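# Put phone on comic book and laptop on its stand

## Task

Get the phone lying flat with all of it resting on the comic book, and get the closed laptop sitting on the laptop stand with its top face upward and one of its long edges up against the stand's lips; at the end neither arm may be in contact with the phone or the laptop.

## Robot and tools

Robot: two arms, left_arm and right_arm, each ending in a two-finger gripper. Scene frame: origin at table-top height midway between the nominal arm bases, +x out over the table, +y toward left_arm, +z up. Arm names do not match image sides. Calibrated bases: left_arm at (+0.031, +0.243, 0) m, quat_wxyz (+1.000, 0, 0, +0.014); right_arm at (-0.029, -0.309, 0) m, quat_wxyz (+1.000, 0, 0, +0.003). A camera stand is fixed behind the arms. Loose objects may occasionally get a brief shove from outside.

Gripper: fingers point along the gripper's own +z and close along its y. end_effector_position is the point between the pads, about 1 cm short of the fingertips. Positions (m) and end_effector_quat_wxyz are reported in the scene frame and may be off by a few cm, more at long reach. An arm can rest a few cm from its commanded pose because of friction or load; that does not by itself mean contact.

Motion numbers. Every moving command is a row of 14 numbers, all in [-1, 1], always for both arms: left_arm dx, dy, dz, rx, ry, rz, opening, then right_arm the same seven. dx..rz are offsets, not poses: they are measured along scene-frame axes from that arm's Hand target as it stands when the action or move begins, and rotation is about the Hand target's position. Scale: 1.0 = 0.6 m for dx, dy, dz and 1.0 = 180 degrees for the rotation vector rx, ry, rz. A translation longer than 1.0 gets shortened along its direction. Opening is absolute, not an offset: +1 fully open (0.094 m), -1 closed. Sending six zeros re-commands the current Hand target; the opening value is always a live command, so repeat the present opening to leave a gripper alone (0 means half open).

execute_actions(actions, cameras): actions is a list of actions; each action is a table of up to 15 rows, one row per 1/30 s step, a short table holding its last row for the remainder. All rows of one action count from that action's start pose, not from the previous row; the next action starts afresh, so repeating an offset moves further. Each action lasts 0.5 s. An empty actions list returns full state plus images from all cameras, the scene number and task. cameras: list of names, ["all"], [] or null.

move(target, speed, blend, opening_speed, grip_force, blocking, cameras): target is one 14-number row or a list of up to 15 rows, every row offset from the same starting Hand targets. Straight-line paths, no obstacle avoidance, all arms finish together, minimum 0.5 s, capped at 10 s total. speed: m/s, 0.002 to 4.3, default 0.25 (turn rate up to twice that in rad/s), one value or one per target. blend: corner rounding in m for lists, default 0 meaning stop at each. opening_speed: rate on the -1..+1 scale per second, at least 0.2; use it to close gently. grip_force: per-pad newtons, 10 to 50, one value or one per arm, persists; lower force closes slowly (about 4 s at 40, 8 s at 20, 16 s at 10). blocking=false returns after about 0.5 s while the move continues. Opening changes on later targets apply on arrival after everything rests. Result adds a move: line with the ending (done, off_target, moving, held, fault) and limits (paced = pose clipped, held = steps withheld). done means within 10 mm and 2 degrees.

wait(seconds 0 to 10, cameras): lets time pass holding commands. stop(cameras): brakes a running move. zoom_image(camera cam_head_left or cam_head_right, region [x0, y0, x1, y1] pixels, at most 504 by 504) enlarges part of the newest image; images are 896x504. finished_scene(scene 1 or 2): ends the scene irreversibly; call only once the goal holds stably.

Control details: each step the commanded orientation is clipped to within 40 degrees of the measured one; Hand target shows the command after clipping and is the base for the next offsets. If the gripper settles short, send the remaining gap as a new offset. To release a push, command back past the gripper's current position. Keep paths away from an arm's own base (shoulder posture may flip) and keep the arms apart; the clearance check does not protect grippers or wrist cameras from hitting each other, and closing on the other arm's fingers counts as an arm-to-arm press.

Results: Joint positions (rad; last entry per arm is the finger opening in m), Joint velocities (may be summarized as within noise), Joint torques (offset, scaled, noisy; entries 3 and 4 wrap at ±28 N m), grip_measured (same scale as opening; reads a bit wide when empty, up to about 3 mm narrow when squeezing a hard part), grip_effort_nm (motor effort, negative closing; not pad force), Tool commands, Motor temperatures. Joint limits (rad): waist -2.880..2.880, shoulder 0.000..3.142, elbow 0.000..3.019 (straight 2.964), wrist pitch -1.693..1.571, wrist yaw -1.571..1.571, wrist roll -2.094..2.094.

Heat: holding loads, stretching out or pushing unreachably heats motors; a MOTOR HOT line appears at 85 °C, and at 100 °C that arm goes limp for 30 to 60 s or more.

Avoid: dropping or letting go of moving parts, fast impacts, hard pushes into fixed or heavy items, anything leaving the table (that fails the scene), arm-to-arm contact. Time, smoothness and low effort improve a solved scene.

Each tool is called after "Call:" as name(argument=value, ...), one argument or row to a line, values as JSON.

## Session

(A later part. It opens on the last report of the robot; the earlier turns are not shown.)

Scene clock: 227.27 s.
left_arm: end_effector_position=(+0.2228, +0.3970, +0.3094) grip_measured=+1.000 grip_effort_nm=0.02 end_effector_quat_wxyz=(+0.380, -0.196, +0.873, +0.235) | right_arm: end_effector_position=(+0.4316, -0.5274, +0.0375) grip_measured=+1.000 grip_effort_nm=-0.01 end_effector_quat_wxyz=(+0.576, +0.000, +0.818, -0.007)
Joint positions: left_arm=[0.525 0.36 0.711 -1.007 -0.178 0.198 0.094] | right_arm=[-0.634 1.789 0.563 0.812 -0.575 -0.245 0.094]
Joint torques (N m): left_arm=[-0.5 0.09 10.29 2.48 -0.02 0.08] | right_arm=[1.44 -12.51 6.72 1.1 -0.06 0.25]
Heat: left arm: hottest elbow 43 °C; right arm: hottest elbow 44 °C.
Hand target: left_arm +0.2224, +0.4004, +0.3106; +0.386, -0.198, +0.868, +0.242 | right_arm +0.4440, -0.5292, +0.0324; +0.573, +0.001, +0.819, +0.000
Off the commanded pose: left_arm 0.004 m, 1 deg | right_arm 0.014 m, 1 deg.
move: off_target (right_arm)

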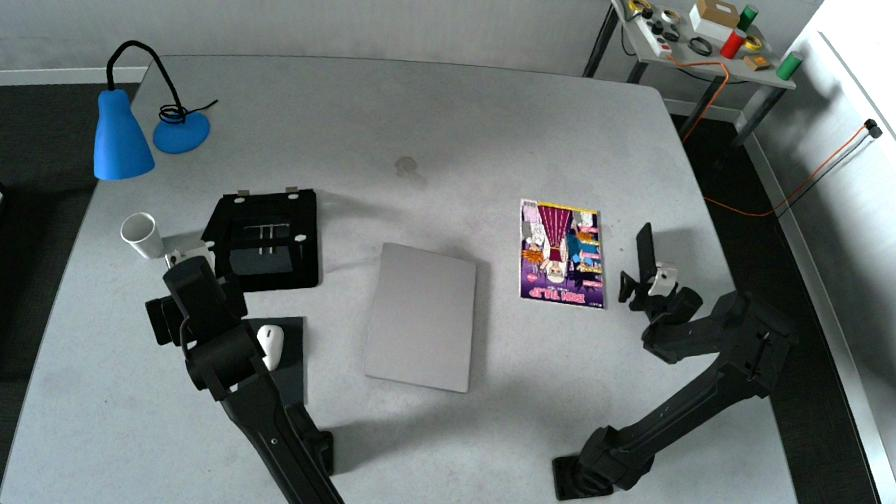

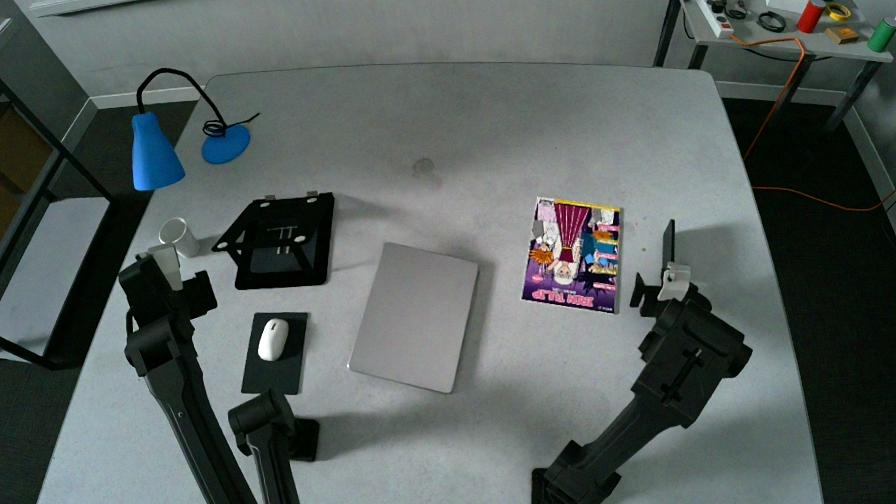

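Call:
move(
  target=[
    [0, 0, 0, 0, 0, 0, 1, 0.025, 0.0, -0.003, 0,0,0, 1],
  ],
  speed=0.06,
)

Call:
move(
  target=[
    [0, 0, 0, 0, 0, 0, 1, 0, 0.0, 0, 0,0,0, -0.5],
  ],
  speed=0.06,
  opening_speed=0.4,
  grip_force=[50, 25],
  cameras=["all"],
)

Call:
zoom_image(
  camera="cam_head_left",
  region=[600, 220, 720, 330],
)

Call:
zoom_image(
  camera="cam_head_right",
  region=[610, 220, 730, 330],
)

Scene clock: 232.30 s.
left_arm: end_effector_position=(+0.2228, +0.3970, +0.3094) grip_measured=+1.000 grip_effort_nm=0.02 end_effector_quat_wxyz=(+0.380, -0.196, +0.873, +0.235) | right_arm: end_effector_position=(+0.4462, -0.5278, +0.0359) grip_measured=+1.000 grip_effort_nm=-0.01 end_effector_quat_wxyz=(+0.576, +0.001, +0.818, -0.007)
Joint positions: left_arm=[0.525 0.36 0.711 -1.007 -0.178 0.198 0.094] | right_arm=[-0.612 1.811 0.596 0.807 -0.555 -0.235 0.094]
Joint torques (N m): left_arm=[-0.26 0.56 10.3 2.47 0.01 0.09] | right_arm=[1.38 -13.16 6.93 1.16 -0.06 0.22]
Heat: left arm: hottest elbow 43 °C; right arm: hottest elbow 44 °C.
Hand target: left_arm +0.2224, +0.4004, +0.3106; +0.386, -0.198, +0.868, +0.242 | right_arm +0.4589, -0.5292, +0.0305; +0.573, +0.001, +0.819, +0.000
Off the commanded pose: left_arm 0.004 m, 1 deg | right_arm 0.014 m, 1 deg.
move: off_target (right_arm)

Scene clock: 237.53 s.
left_arm: end_effector_position=(+0.2228, +0.3970, +0.3094) grip_measured=+1.000 grip_effort_nm=0.03 end_effector_quat_wxyz=(+0.380, -0.196, +0.873, +0.235) | right_arm: end_effector_position=(+0.4564, -0.5343, +0.0480) grip_measured=-0.494 grip_effort_nm=-0.31 end_effector_quat_wxyz=(+0.587, -0.007, +0.809, -0.017)
Joint positions: left_arm=[0.525 0.36 0.711 -1.007 -0.178 0.198 0.094] | right_arm=[-0.61 1.807 0.621 0.814 -0.551 -0.239 0.024]
Joint torques (N m): left_arm=[-0.21 0.03 10.28 2.48 -0.02 0.12] | right_arm=[1.2 -12.98 5.34 0.87 -0.16 0.27]
Heat: left arm: hottest elbow 43 °C; right arm: hottest elbow 43 °C.
Hand target: left_arm +0.2224, +0.4004, +0.3106; +0.386, -0.198, +0.868, +0.242 | right_arm +0.4591, -0.5291, +0.0306; +0.573, +0.001, +0.819, +0.000
Off the commanded pose: left_arm 0.004 m, 1 deg | right_arm 0.018 m, 3 deg.
grip_force (N): 50, 25
move: off_target (right_arm)

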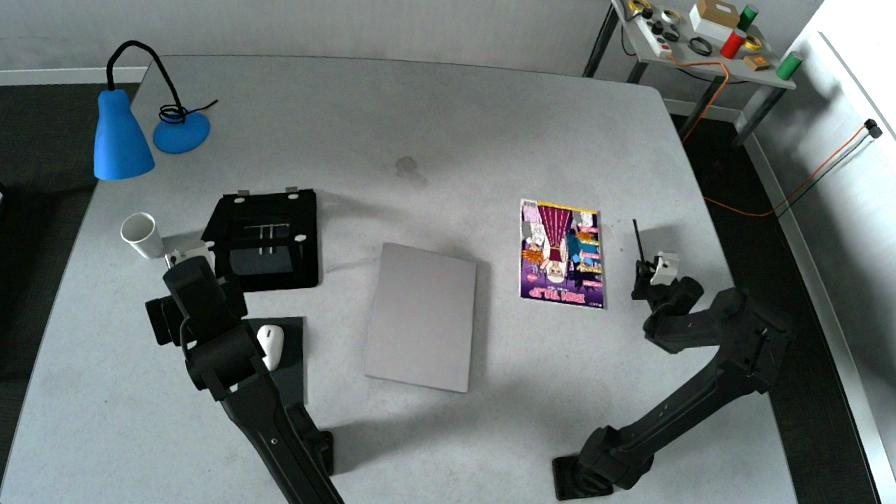

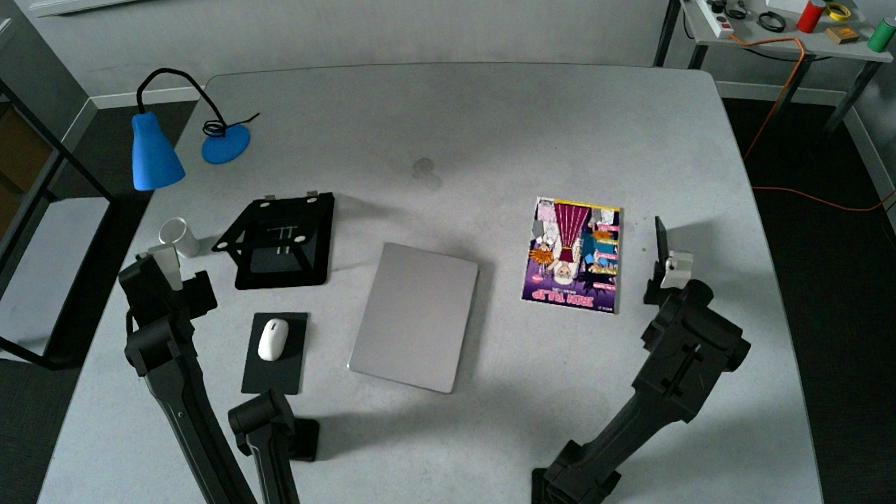

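Scaled by 4.200.

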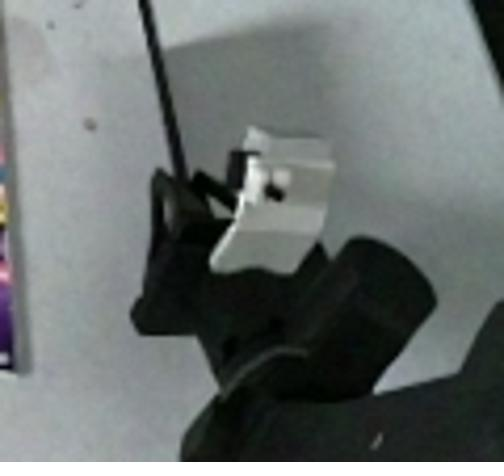

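Scaled by 4.200.

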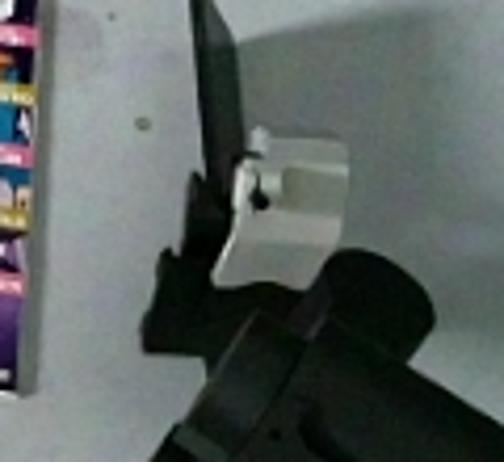

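Call:
move(
  target=[
    [0, 0, 0, 0, 0, 0, 1, 0, 0.0, 0, 0,0,0, -0.9],
  ],
  speed=0.06,
  opening_speed=0.3,
  cameras=["all"],
)

Call:
zoom_image(
  camera="cam_head_left",
  region=[600, 200, 720, 310],
)

Call:
zoom_image(
  camera="cam_head_right",
  region=[610, 200, 730, 310],
)

Scene clock: 243.87 s.
left_arm: end_effector_position=(+0.2228, +0.3970, +0.3094) grip_measured=+1.000 grip_effort_nm=0.02 end_effector_quat_wxyz=(+0.380, -0.196, +0.873, +0.235) | right_arm: end_effector_position=(+0.4599, -0.5376, +0.0526) grip_measured=-0.826 grip_effort_nm=-0.51 end_effector_quat_wxyz=(+0.591, -0.007, +0.806, -0.022)
Joint positions: left_arm=[0.525 0.36 0.711 -1.007 -0.178 0.198 0.094] | right_arm=[-0.61 1.805 0.631 0.816 -0.547 -0.239 0.008]
Joint torques (N m): left_arm=[0.26 0.67 10.3 2.33 0.02 0.1] | right_arm=[1.38 -12.92 4.71 0.8 -0.3 0.26]
Heat: left arm: hottest elbow 43 °C; right arm: hottest elbow 43 °C.
Hand target: left_arm +0.2224, +0.4004, +0.3106; +0.386, -0.198, +0.868, +0.242 | right_arm +0.4591, -0.5291, +0.0307; +0.573, +0.001, +0.819, +0.000
Off the commanded pose: left_arm 0.004 m, 1 deg | right_arm 0.024 m, 4 deg.
grip_force (N): 50, 25
move: off_target (right_arm)

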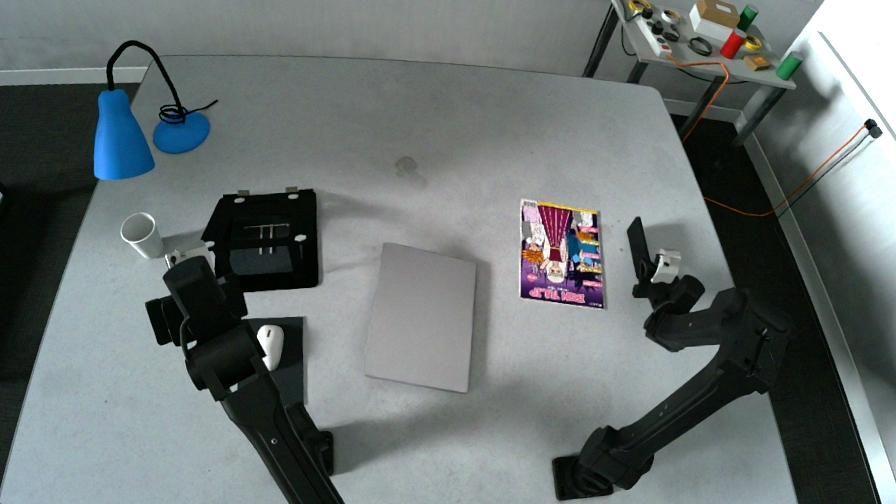

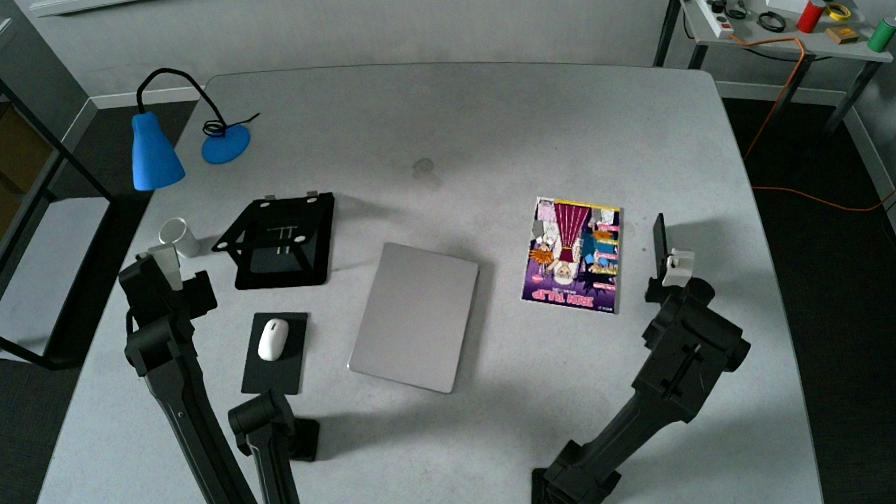

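Scaled by 4.200.

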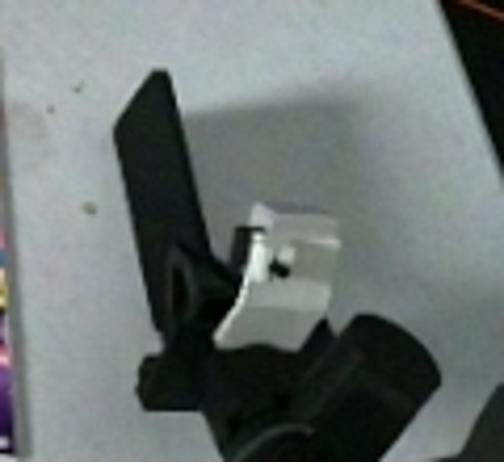

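Scaled by 4.200.

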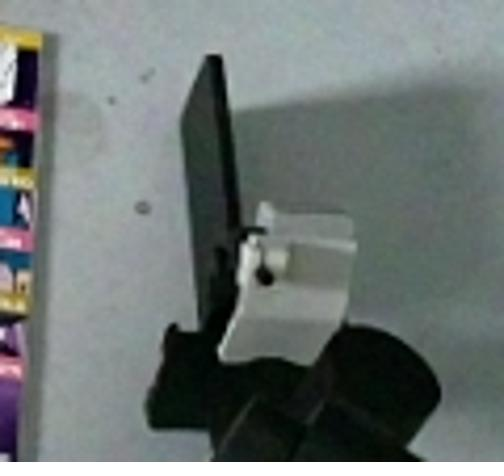

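Call:
move(
  target=[
    [0, 0, 0, 0, 0, 0, 1, 0, 0.0, 0.17, 0,0,0, -0.9],
  ],
  speed=0.08,
  cameras=["all"],
)

Call:
zoom_image(
  camera="cam_head_left",
  region=[600, 180, 720, 290],
)

Scene clock: 262.43 s.
left_arm: end_effector_position=(+0.2228, +0.3970, +0.3094) grip_measured=+1.000 grip_effort_nm=0.02 end_effector_quat_wxyz=(+0.380, -0.196, +0.873, +0.235) | right_arm: end_effector_position=(+0.4435, -0.5259, +0.1049) grip_measured=-0.827 grip_effort_nm=-0.58 end_effector_quat_wxyz=(+0.553, +0.013, +0.833, +0.007)
Joint positions: left_arm=[0.525 0.36 0.711 -1.007 -0.178 0.198 0.094] | right_arm=[-0.61 1.552 0.631 0.448 -0.549 -0.232 0.008]
Joint torques (N m): left_arm=[0.03 0.67 10.15 2.48 0.03 0.02] | right_arm=[1.32 -15.68 9.17 1.44 -0.29 0.2]
Motor temperatures (°C): left_arm=[22 25 43 24 26 23 27] | right_arm=[26 34 42 25 24 23 25]
Heat: left arm: hottest elbow 43 °C; right arm: hottest elbow 42 °C.
Hand target: left_arm +0.2224, +0.4004, +0.3106; +0.386, -0.198, +0.868, +0.242 | right_arm +0.4591, -0.5291, +0.1328; +0.574, +0.001, +0.819, +0.000
Off the commanded pose: left_arm 0.004 m, 1 deg | right_arm 0.032 m, 3 deg.
grip_force (N): 50, 25
move: off_target (right_arm)

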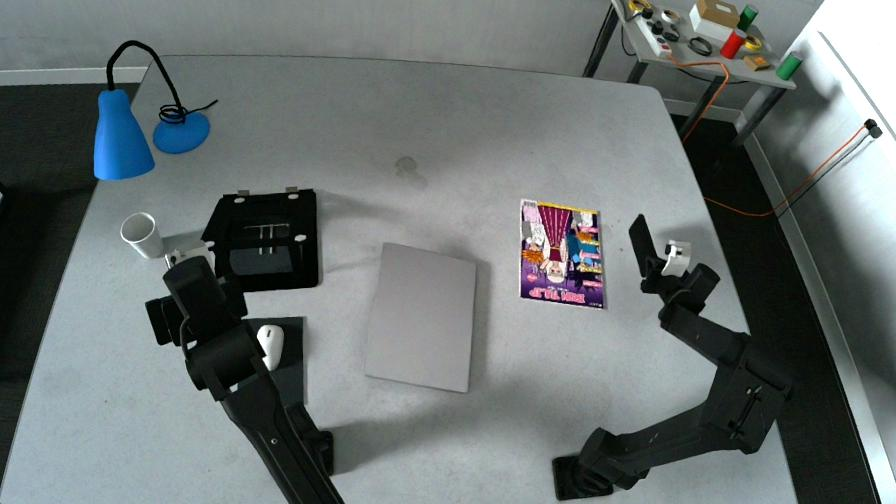

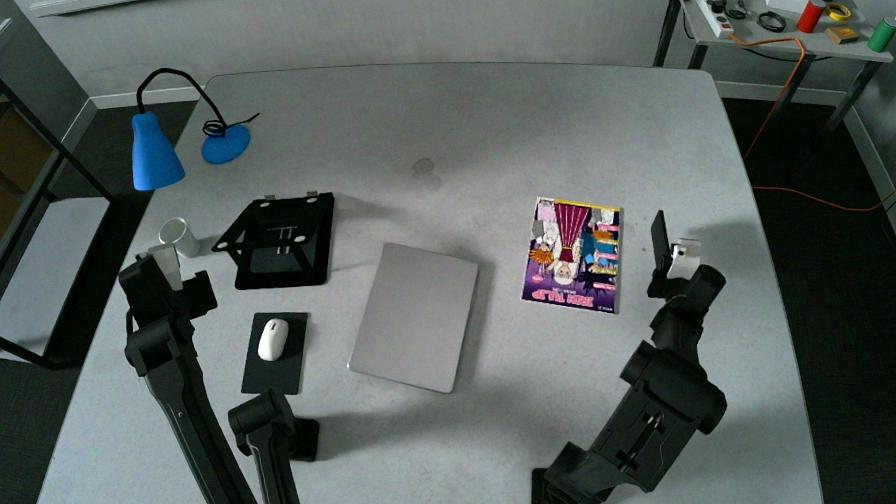

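Scaled by 4.200.

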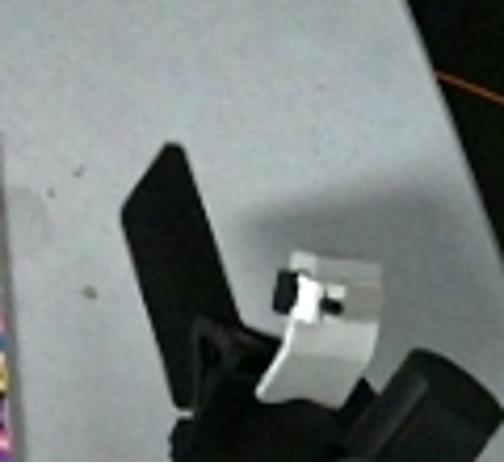

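Call:
move(
  target=[
    [0, 0, 0, 0, 0, 0, 1, 0, 0.298, 0.03, 0.4835, -0.0436, -0.1296, -0.9],
  ],
  speed=0.2,
  cameras=["all"],
)

Call:
zoom_image(
  camera="cam_head_left",
  region=[500, 170, 680, 310],
)

Call:
zoom_image(
  camera="cam_head_right",
  region=[500, 170, 680, 310],
)

Scene clock: 271.63 s.
left_arm: end_effector_position=(+0.2228, +0.3970, +0.3094) grip_measured=+1.000 grip_effort_nm=0.02 end_effector_quat_wxyz=(+0.380, -0.196, +0.873, +0.235) | right_arm: end_effector_position=(+0.4588, -0.3564, +0.1326) grip_measured=-0.827 grip_effort_nm=-0.58 end_effector_quat_wxyz=(+0.441, +0.557, +0.551, +0.438)
Joint positions: left_arm=[0.525 0.36 0.711 -1.007 -0.178 0.198 0.094] | right_arm=[-0.146 1.463 0.445 0.786 -0.128 1.542 0.008]
Joint torques (N m): left_arm=[-0.97 0.56 10.25 2.25 0.03 0.07] | right_arm=[1.32 -13.39 5.7 2.76 0.08 0.13]
Heat: left arm: hottest elbow 43 °C; right arm: hottest elbow 42 °C.
Hand target: left_arm +0.2224, +0.4004, +0.3106; +0.386, -0.198, +0.868, +0.242 | right_arm +0.4590, -0.3503, +0.1506; +0.454, +0.542, +0.542, +0.454
Off the commanded pose: left_arm 0.004 m, 1 deg | right_arm 0.019 m, 3 deg.
grip_force (N): 50, 25
move: off_target (right_arm)

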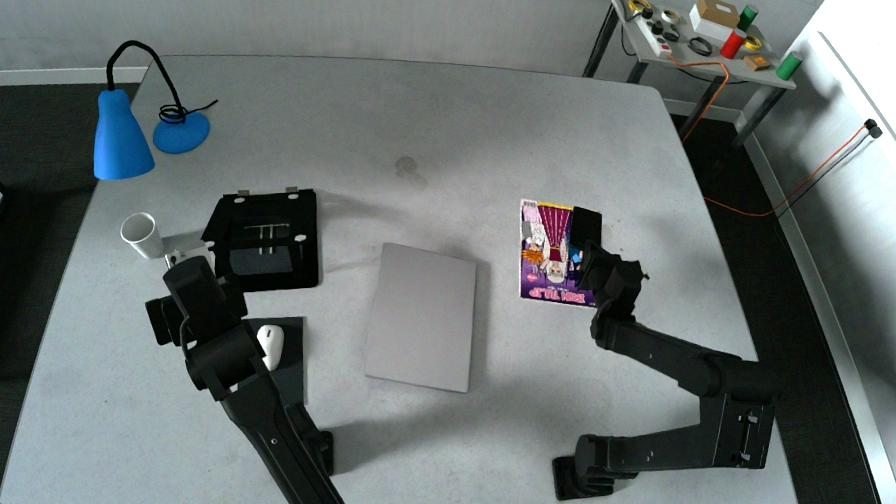

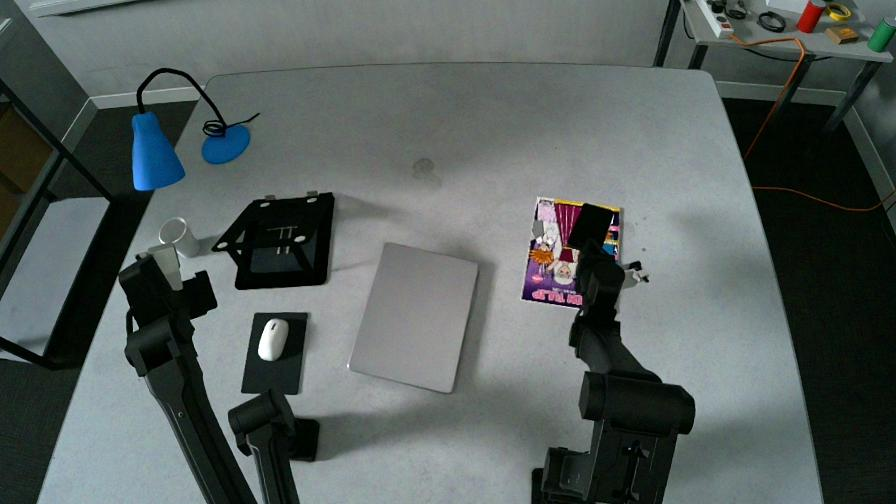

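Scaled by 2.800.

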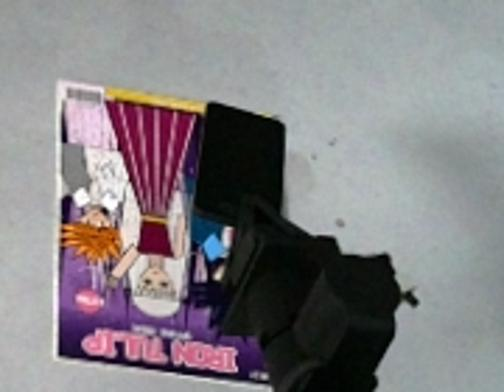

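Scaled by 2.800.

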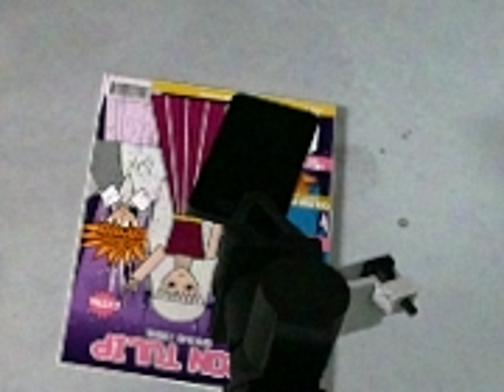

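Call:
move(
  target=[
    [0, 0, 0, 0, 0, 0, 1, 0.03, 0.045, 0.0, 0, 0, 0.067, -0.9],
    [0, 0, 0, 0, 0, 0, 1, 0.03, 0.045, -0.09, 0, 0, 0.067, -0.9],
  ],
  speed=0.12,
  blend=[0.03, 0],
  cameras=["all"],
)

Call:
zoom_image(
  camera="cam_head_left",
  region=[500, 170, 680, 310],
)

Call:
zoom_image(
  camera="cam_head_right",
  region=[500, 170, 680, 310],
)

Scene clock: 282.97 s.
left_arm: end_effector_position=(+0.2228, +0.3970, +0.3094) grip_measured=+1.000 grip_effort_nm=0.02 end_effector_quat_wxyz=(+0.380, -0.196, +0.873, +0.235) | right_arm: end_effector_position=(+0.4619, -0.3196, +0.0817) grip_measured=-0.827 grip_effort_nm=-0.58 end_effector_quat_wxyz=(+0.383, +0.499, +0.604, +0.489)
Joint positions: left_arm=[0.525 0.36 0.711 -1.007 -0.178 0.198 0.094] | right_arm=[-0.146 1.678 0.445 0.989 -0.347 1.513 0.008]
Joint torques (N m): left_arm=[0.56 -0.5 10.26 2.28 0.04 0.07] | right_arm=[0.21 -12.1 6.63 2.81 -0.12 0.02]
Heat: left arm: hottest elbow 43 °C; right arm: hottest elbow 42 °C.
Hand target: left_arm +0.2224, +0.4004, +0.3106; +0.386, -0.198, +0.868, +0.242 | right_arm +0.4770, -0.3233, +0.0966; +0.404, +0.482, +0.596, +0.500
Off the commanded pose: left_arm 0.004 m, 1 deg | right_arm 0.022 m, 3 deg.
grip_force (N): 50, 25
move: off_target (right_arm); blend cut to 0.027 m at target 1

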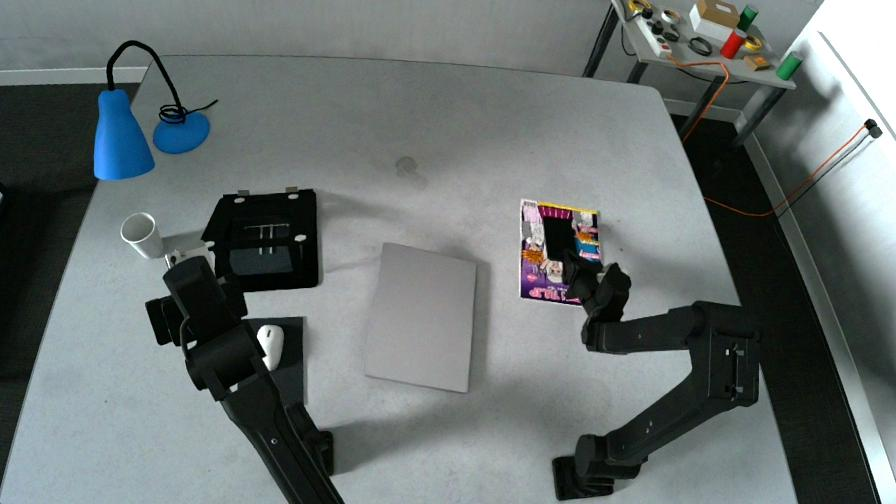

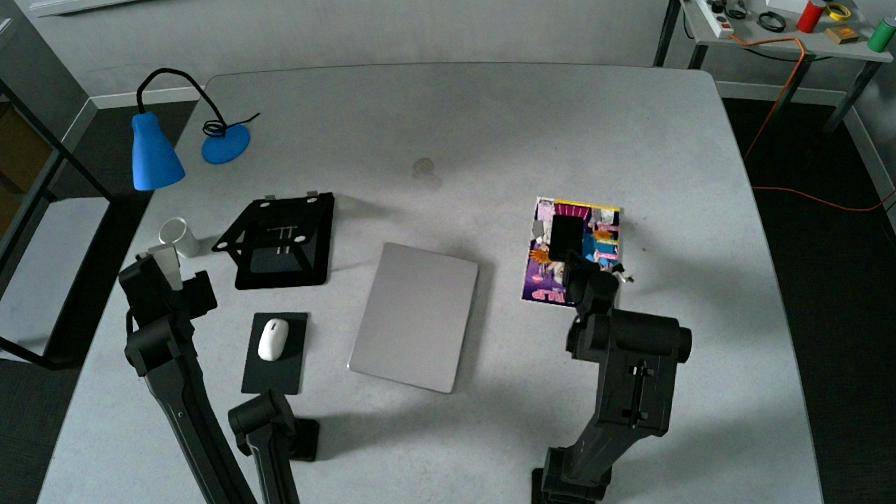

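Scaled by 2.800.

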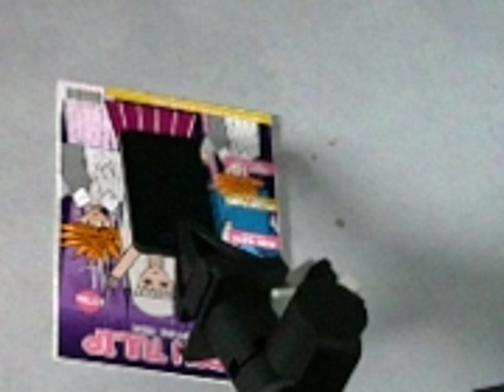

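Scaled by 2.800.

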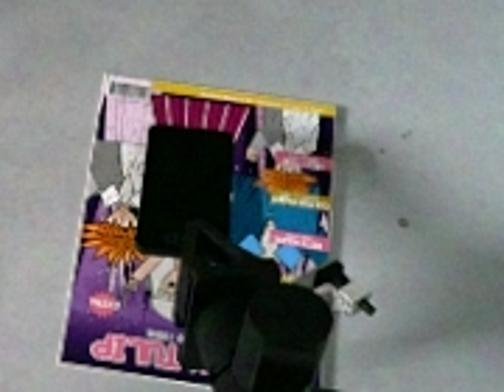

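Call:
move(
  target=[
    [0, 0, 0, 0, 0, 0, 1, 0.038, -0.018, -0.0, 0, 0, 0, -0.9],
    [0, 0, 0, 0, 0, 0, 1, 0.038, -0.018, -0.07, 0, 0, 0, -0.9],
  ],
  speed=0.06,
  blend=[0.01, 0],
  cameras=["all"],
)

Call:
zoom_image(
  camera="cam_head_left",
  region=[500, 170, 680, 310],
)

Call:
zoom_image(
  camera="cam_head_right",
  region=[500, 170, 680, 310],
)

Scene clock: 292.00 s.
left_arm: end_effector_position=(+0.2228, +0.3970, +0.3094) grip_measured=+1.000 grip_effort_nm=0.02 end_effector_quat_wxyz=(+0.380, -0.196, +0.873, +0.235) | right_arm: end_effector_position=(+0.4844, -0.3261, +0.0464) grip_measured=-0.827 grip_effort_nm=-0.58 end_effector_quat_wxyz=(+0.385, +0.494, +0.604, +0.494)
Joint positions: left_arm=[0.525 0.36 0.711 -1.007 -0.178 0.198 0.094] | right_arm=[-0.159 1.86 0.513 1.113 -0.367 1.509 0.008]
Joint torques (N m): left_arm=[0.03 0.62 10.48 2.39 0.01 0.11] | right_arm=[-0.26 -13.1 5.94 2.51 -0.09 0.01]
Heat: left arm: hottest elbow 43 °C; right arm: hottest elbow 42 °C.
Hand target: left_arm +0.2224, +0.4004, +0.3106; +0.386, -0.198, +0.868, +0.242 | right_arm +0.4998, -0.3343, +0.0546; +0.404, +0.482, +0.596, +0.499
Off the commanded pose: left_arm 0.004 m, 1 deg | right_arm 0.019 m, 3 deg.
grip_force (N): 50, 25
move: off_target (right_arm)

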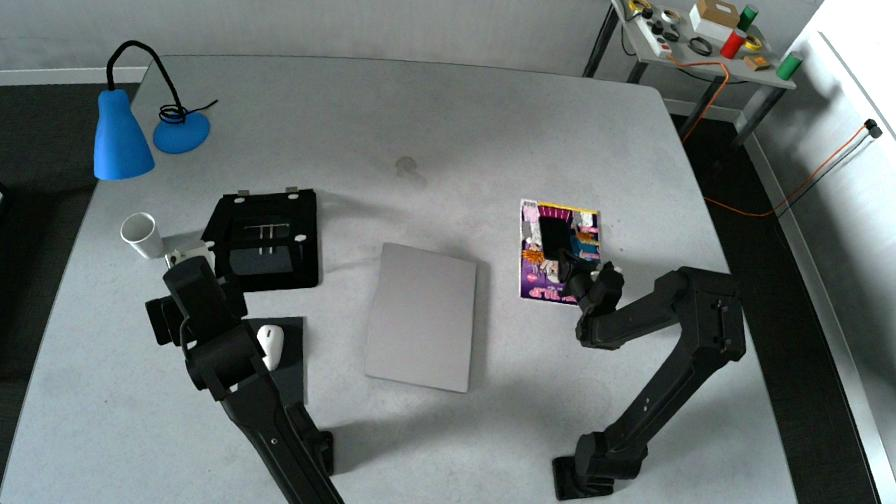

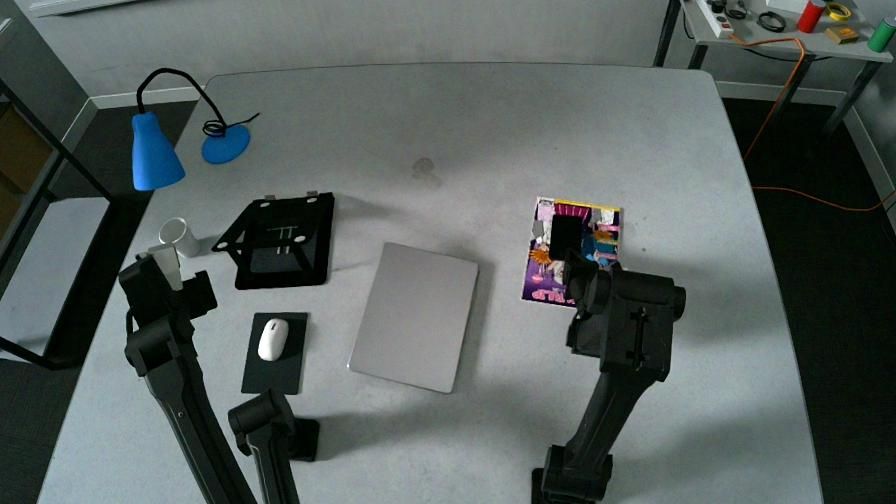

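Scaled by 2.800.

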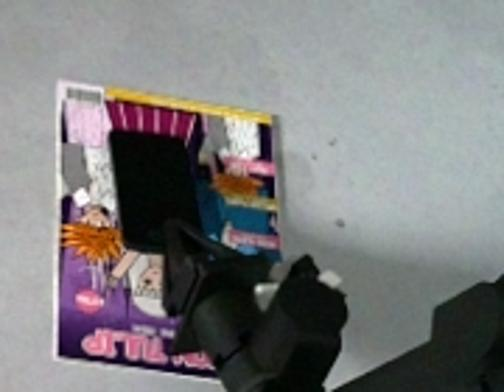

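Scaled by 2.800.

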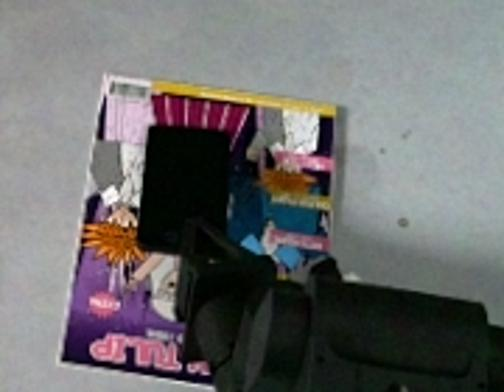

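Call:
move(
  target=[
    [0, 0, 0, 0, 0, 0, 1, 0.0, 0.0, -0.03, 0, 0, 0, -0.9],
  ],
  speed=0.04,
)

Scene clock: 295.37 s.
left_arm: end_effector_position=(+0.2228, +0.3970, +0.3094) grip_measured=+1.000 grip_effort_nm=0.03 end_effector_quat_wxyz=(+0.380, -0.196, +0.873, +0.235) | right_arm: end_effector_position=(+0.4903, -0.3268, +0.0438) grip_measured=-0.827 grip_effort_nm=-0.58 end_effector_quat_wxyz=(+0.399, +0.481, +0.599, +0.500)
Joint positions: left_arm=[0.525 0.36 0.711 -1.007 -0.178 0.198 0.094] | right_arm=[-0.159 1.911 0.528 1.188 -0.368 1.503 0.008]
Joint torques (N m): left_arm=[-0.03 0.38 10.29 2.41 -0.01 0.07] | right_arm=[-0.21 -11.93 5.15 2.03 -0.06 0.08]
Heat: left arm: hottest elbow 43 °C; right arm: hottest elbow 42 °C.
Hand target: left_arm +0.2224, +0.4004, +0.3106; +0.386, -0.198, +0.868, +0.242 | right_arm +0.4999, -0.3342, +0.0367; +0.404, +0.482, +0.596, +0.500
Off the commanded pose: left_arm 0.004 m, 1 deg | right_arm 0.014 m, 1 deg.
grip_force (N): 50, 25
move: off_target (right_arm)

Call:
move(
  target=[
    [0, 0, 0, 0, 0, 0, 1, -0.01, 0.0, -0.025, 0, 0, 0, -0.9],
  ],
  speed=0.04,
  cameras=["all"],
)

Call:
zoom_image(
  camera="cam_head_left",
  region=[500, 170, 680, 310],
)

Call:
zoom_image(
  camera="cam_head_right",
  region=[500, 170, 680, 310],
)

Scene clock: 299.23 s.
left_arm: end_effector_position=(+0.2228, +0.3970, +0.3094) grip_measured=+1.000 grip_effort_nm=0.02 end_effector_quat_wxyz=(+0.380, -0.196, +0.873, +0.235) | right_arm: end_effector_position=(+0.4906, -0.3269, +0.0462) grip_measured=-0.827 grip_effort_nm=-0.58 end_effector_quat_wxyz=(+0.415, +0.466, +0.593, +0.509)
Joint positions: left_arm=[0.525 0.36 0.711 -1.007 -0.178 0.198 0.094] | right_arm=[-0.16 1.943 0.528 1.266 -0.372 1.499 0.008]
Joint torques (N m): left_arm=[-0.56 0.44 10.26 2.39 0 0.08] | right_arm=[-0.32 -10.46 4.16 1.62 -0.01 0.11]
Heat: left arm: hottest elbow 43 °C; right arm: hottest elbow 41 °C.
Hand target: left_arm +0.2224, +0.4004, +0.3106; +0.386, -0.198, +0.868, +0.242 | right_arm +0.4939, -0.3342, +0.0216; +0.404, +0.482, +0.596, +0.499
Off the commanded pose: left_arm 0.004 m, 1 deg | right_arm 0.026 m, 3 deg.
grip_force (N): 50, 25
move: off_target (right_arm)

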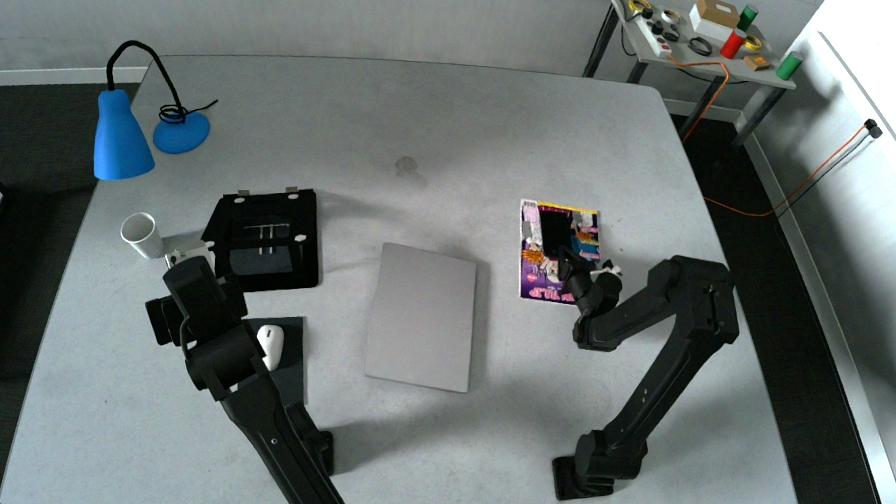

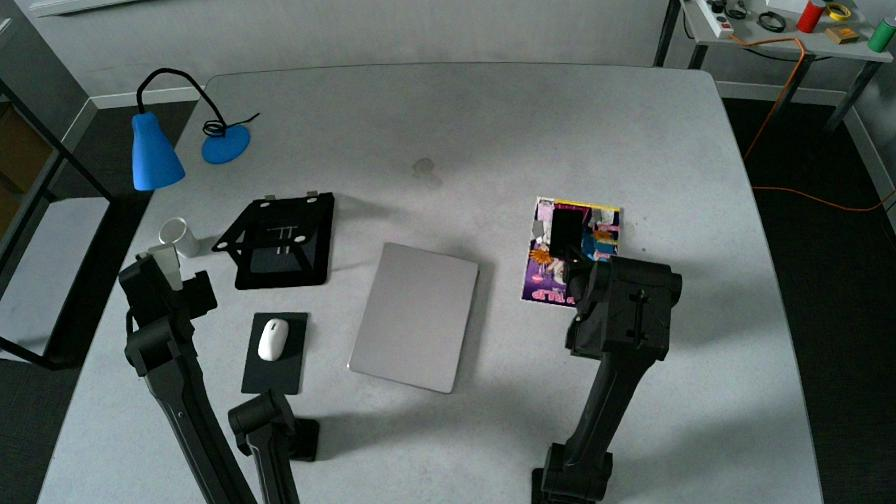

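Scaled by 2.800.

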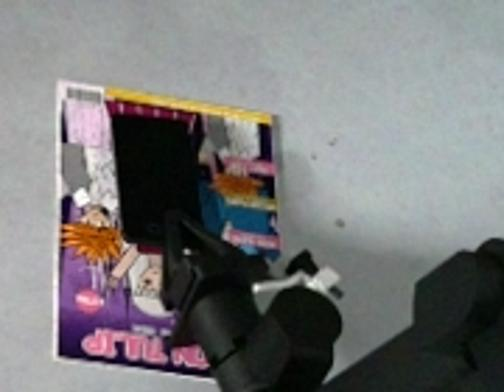

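Scaled by 2.800.

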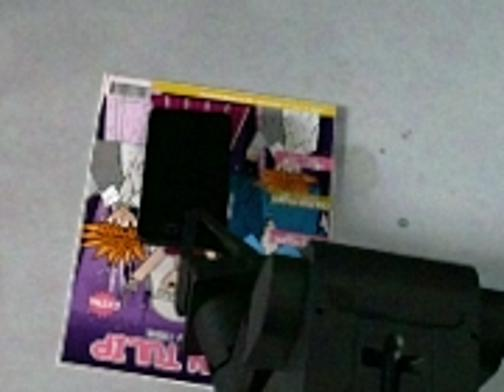

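Call:
move(
  target=[
    [0, 0, 0, 0, 0, 0, 1, -0.06, 0.0, 0.01, 0, 0, 0, -0.9],
  ],
  speed=0.06,
)

Call:
move(
  target=[
    [0, 0, 0, 0, 0, 0, 1, 0, 0.0, -0.02, 0, 0, 0, -0.9],
  ],
  speed=0.04,
  cameras=["all"],
)

Call:
zoom_image(
  camera="cam_head_left",
  region=[500, 170, 680, 310],
)

Call:
zoom_image(
  camera="cam_head_right",
  region=[500, 170, 680, 310],
)

Scene clock: 305.67 s.
left_arm: end_effector_position=(+0.2228, +0.3970, +0.3094) grip_measured=+1.000 grip_effort_nm=0.03 end_effector_quat_wxyz=(+0.380, -0.196, +0.873, +0.235) | right_arm: end_effector_position=(+0.4720, -0.3295, +0.0467) grip_measured=-0.827 grip_effort_nm=-0.58 end_effector_quat_wxyz=(+0.418, +0.464, +0.590, +0.512)
Joint positions: left_arm=[0.525 0.36 0.711 -1.007 -0.178 0.198 0.094] | right_arm=[-0.176 1.943 0.48 1.327 -0.387 1.501 0.008]
Joint torques (N m): left_arm=[-0.79 -0.09 10.18 2.29 0.01 0.08] | right_arm=[-0.73 -13.04 0.53 1.51 -0.09 0.07]
Heat: left arm: hottest elbow 43 °C; right arm: hottest elbow 41 °C.
Hand target: left_arm +0.2224, +0.4004, +0.3106; +0.386, -0.198, +0.868, +0.242 | right_arm +0.4580, -0.3342, +0.0278; +0.404, +0.482, +0.596, +0.500
Off the commanded pose: left_arm 0.004 m, 1 deg | right_arm 0.024 m, 3 deg.
grip_force (N): 50, 25
move: off_target (right_arm)

Scene clock: 306.63 s.
left_arm: end_effector_position=(+0.2228, +0.3970, +0.3094) grip_measured=+1.000 grip_effort_nm=0.02 end_effector_quat_wxyz=(+0.380, -0.196, +0.873, +0.235) | right_arm: end_effector_position=(+0.4699, -0.3299, +0.0486) grip_measured=-0.827 grip_effort_nm=-0.58 end_effector_quat_wxyz=(+0.424, +0.459, +0.584, +0.517)
Joint positions: left_arm=[0.525 0.36 0.711 -1.007 -0.178 0.198 0.094] | right_arm=[-0.178 1.956 0.475 1.367 -0.389 1.507 0.008]
Joint torques (N m): left_arm=[-0.26 0.21 10.3 2.33 0.01 0.04] | right_arm=[-0.38 -10.29 0.92 1.52 -0.04 0]
Heat: left arm: hottest elbow 43 °C; right arm: hottest elbow 41 °C.
Hand target: left_arm +0.2224, +0.4004, +0.3106; +0.386, -0.198, +0.868, +0.242 | right_arm +0.4579, -0.3343, +0.0157; +0.404, +0.482, +0.596, +0.500
Off the commanded pose: left_arm 0.004 m, 1 deg | right_arm 0.035 m, 4 deg.
grip_force (N): 50, 25
move: off_target (right_arm)

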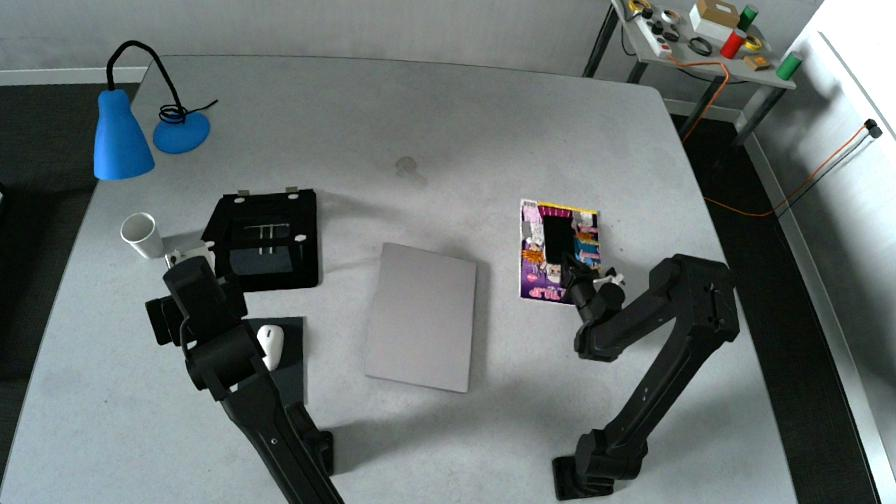

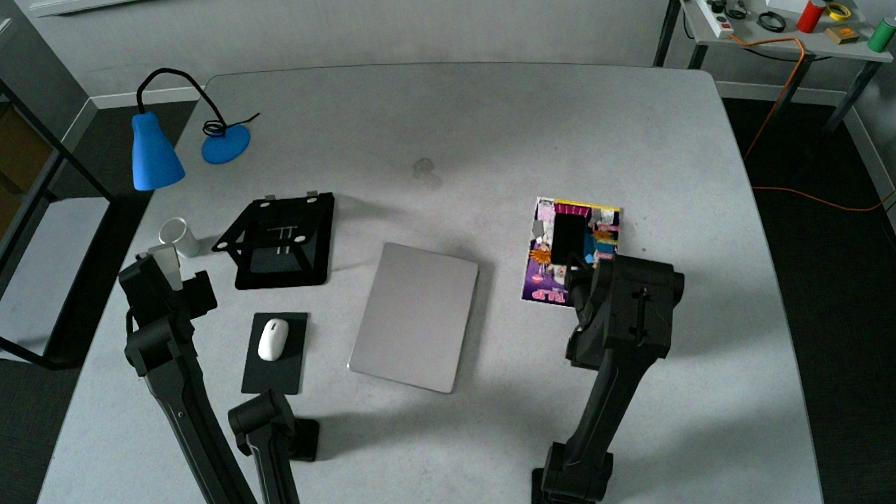

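Scaled by 2.800.

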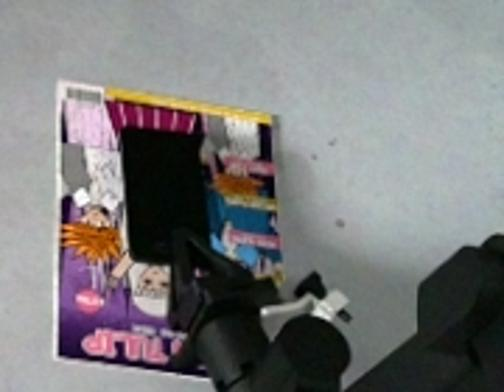

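Scaled by 2.800.

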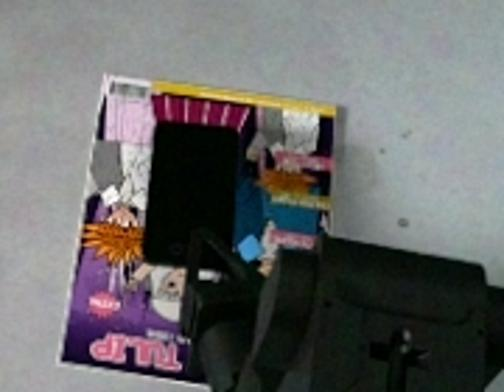

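Call:
move(
  target=[
    [0, 0, 0, 0, 0, 0, 1, 0, 0.0, -0.02, -0.007, 0.035, 0, -0.9],
  ],
  speed=0.05,
)

Scene clock: 314.77 s.
left_arm: end_effector_position=(+0.2228, +0.3970, +0.3094) grip_measured=+1.000 grip_effort_nm=0.03 end_effector_quat_wxyz=(+0.380, -0.196, +0.873, +0.235) | right_arm: end_effector_position=(+0.4704, -0.3307, +0.0401) grip_measured=-0.827 grip_effort_nm=-0.58 end_effector_quat_wxyz=(+0.402, +0.478, +0.606, +0.493)
Joint positions: left_arm=[0.525 0.36 0.711 -1.007 -0.178 0.198 0.094] | right_arm=[-0.178 1.903 0.478 1.219 -0.384 1.477 0.008]
Joint torques (N m): left_arm=[-0.15 0.21 10.3 2.35 0.05 0.14] | right_arm=[-0.03 -10.7 1.48 -0.03 0.27 -0.11]
Heat: left arm: hottest elbow 43 °C; right arm: hottest elbow 40 °C.
Hand target: left_arm +0.2224, +0.4004, +0.3106; +0.386, -0.198, +0.868, +0.242 | right_arm +0.4578, -0.3342, +0.0036; +0.376, +0.505, +0.622, +0.466
Off the commanded pose: left_arm 0.004 m, 1 deg | right_arm 0.039 m, 6 deg.
grip_force (N): 50, 25
move: off_target (right_arm)

Call:
move(
  target=[
    [0, 0, 0, 0, 0, 0, 1, 0, 0.0, 0.02, 0, 0, 0, -0.3],
  ],
  speed=0.05,
  opening_speed=0.4,
  cameras=["all"],
)

Call:
zoom_image(
  camera="cam_head_left",
  region=[500, 170, 680, 310],
)

Call:
zoom_image(
  camera="cam_head_right",
  region=[500, 170, 680, 310],
)

Scene clock: 323.43 s.
left_arm: end_effector_position=(+0.2228, +0.3970, +0.3094) grip_measured=+1.000 grip_effort_nm=0.03 end_effector_quat_wxyz=(+0.380, -0.196, +0.873, +0.235) | right_arm: end_effector_position=(+0.4699, -0.3316, +0.0381) grip_measured=-0.302 grip_effort_nm=0.06 end_effector_quat_wxyz=(+0.395, +0.485, +0.612, +0.483)
Joint positions: left_arm=[0.525 0.36 0.711 -1.007 -0.178 0.198 0.094] | right_arm=[-0.178 1.88 0.478 1.163 -0.378 1.465 0.033]
Joint torques (N m): left_arm=[0.03 0.03 10.36 2.33 0.07 0.08] | right_arm=[-0.03 -12.86 1.47 0.5 0.1 0]
Heat: left arm: hottest elbow 43 °C; right arm: hottest elbow 40 °C.
Hand target: left_arm +0.2224, +0.4004, +0.3106; +0.386, -0.198, +0.868, +0.242 | right_arm +0.4578, -0.3343, +0.0156; +0.376, +0.505, +0.622, +0.466
Off the commanded pose: left_arm 0.004 m, 1 deg | right_arm 0.026 m, 4 deg.
grip_force (N): 50, 25
move: off_target (right_arm)

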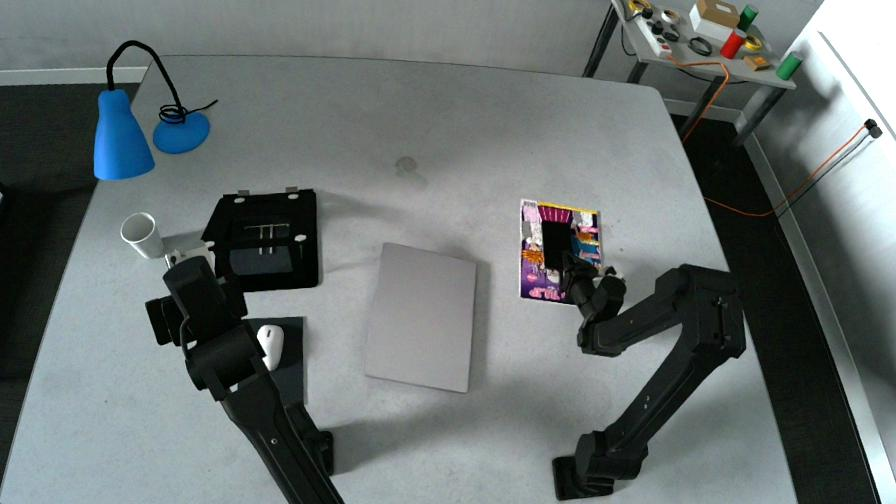

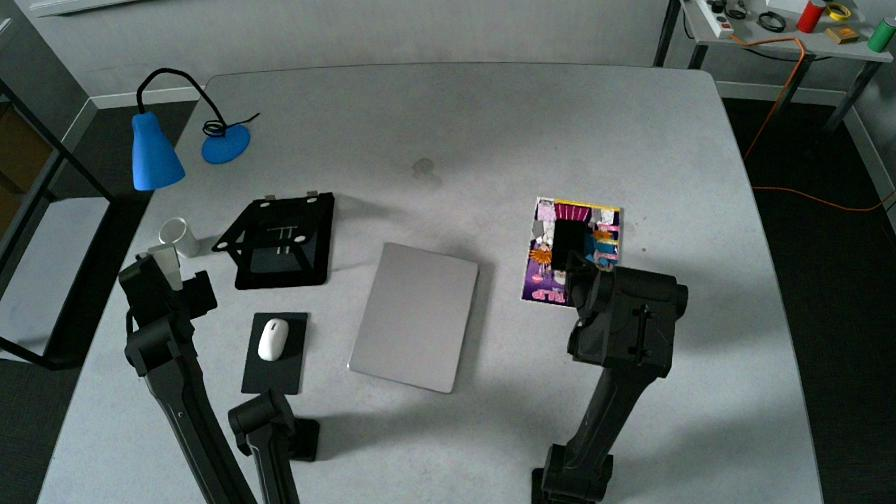

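Scaled by 2.800.

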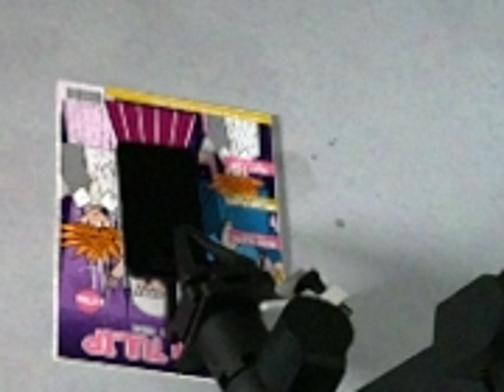

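Scaled by 2.800.

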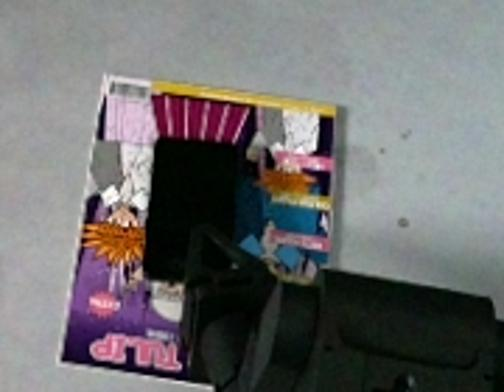

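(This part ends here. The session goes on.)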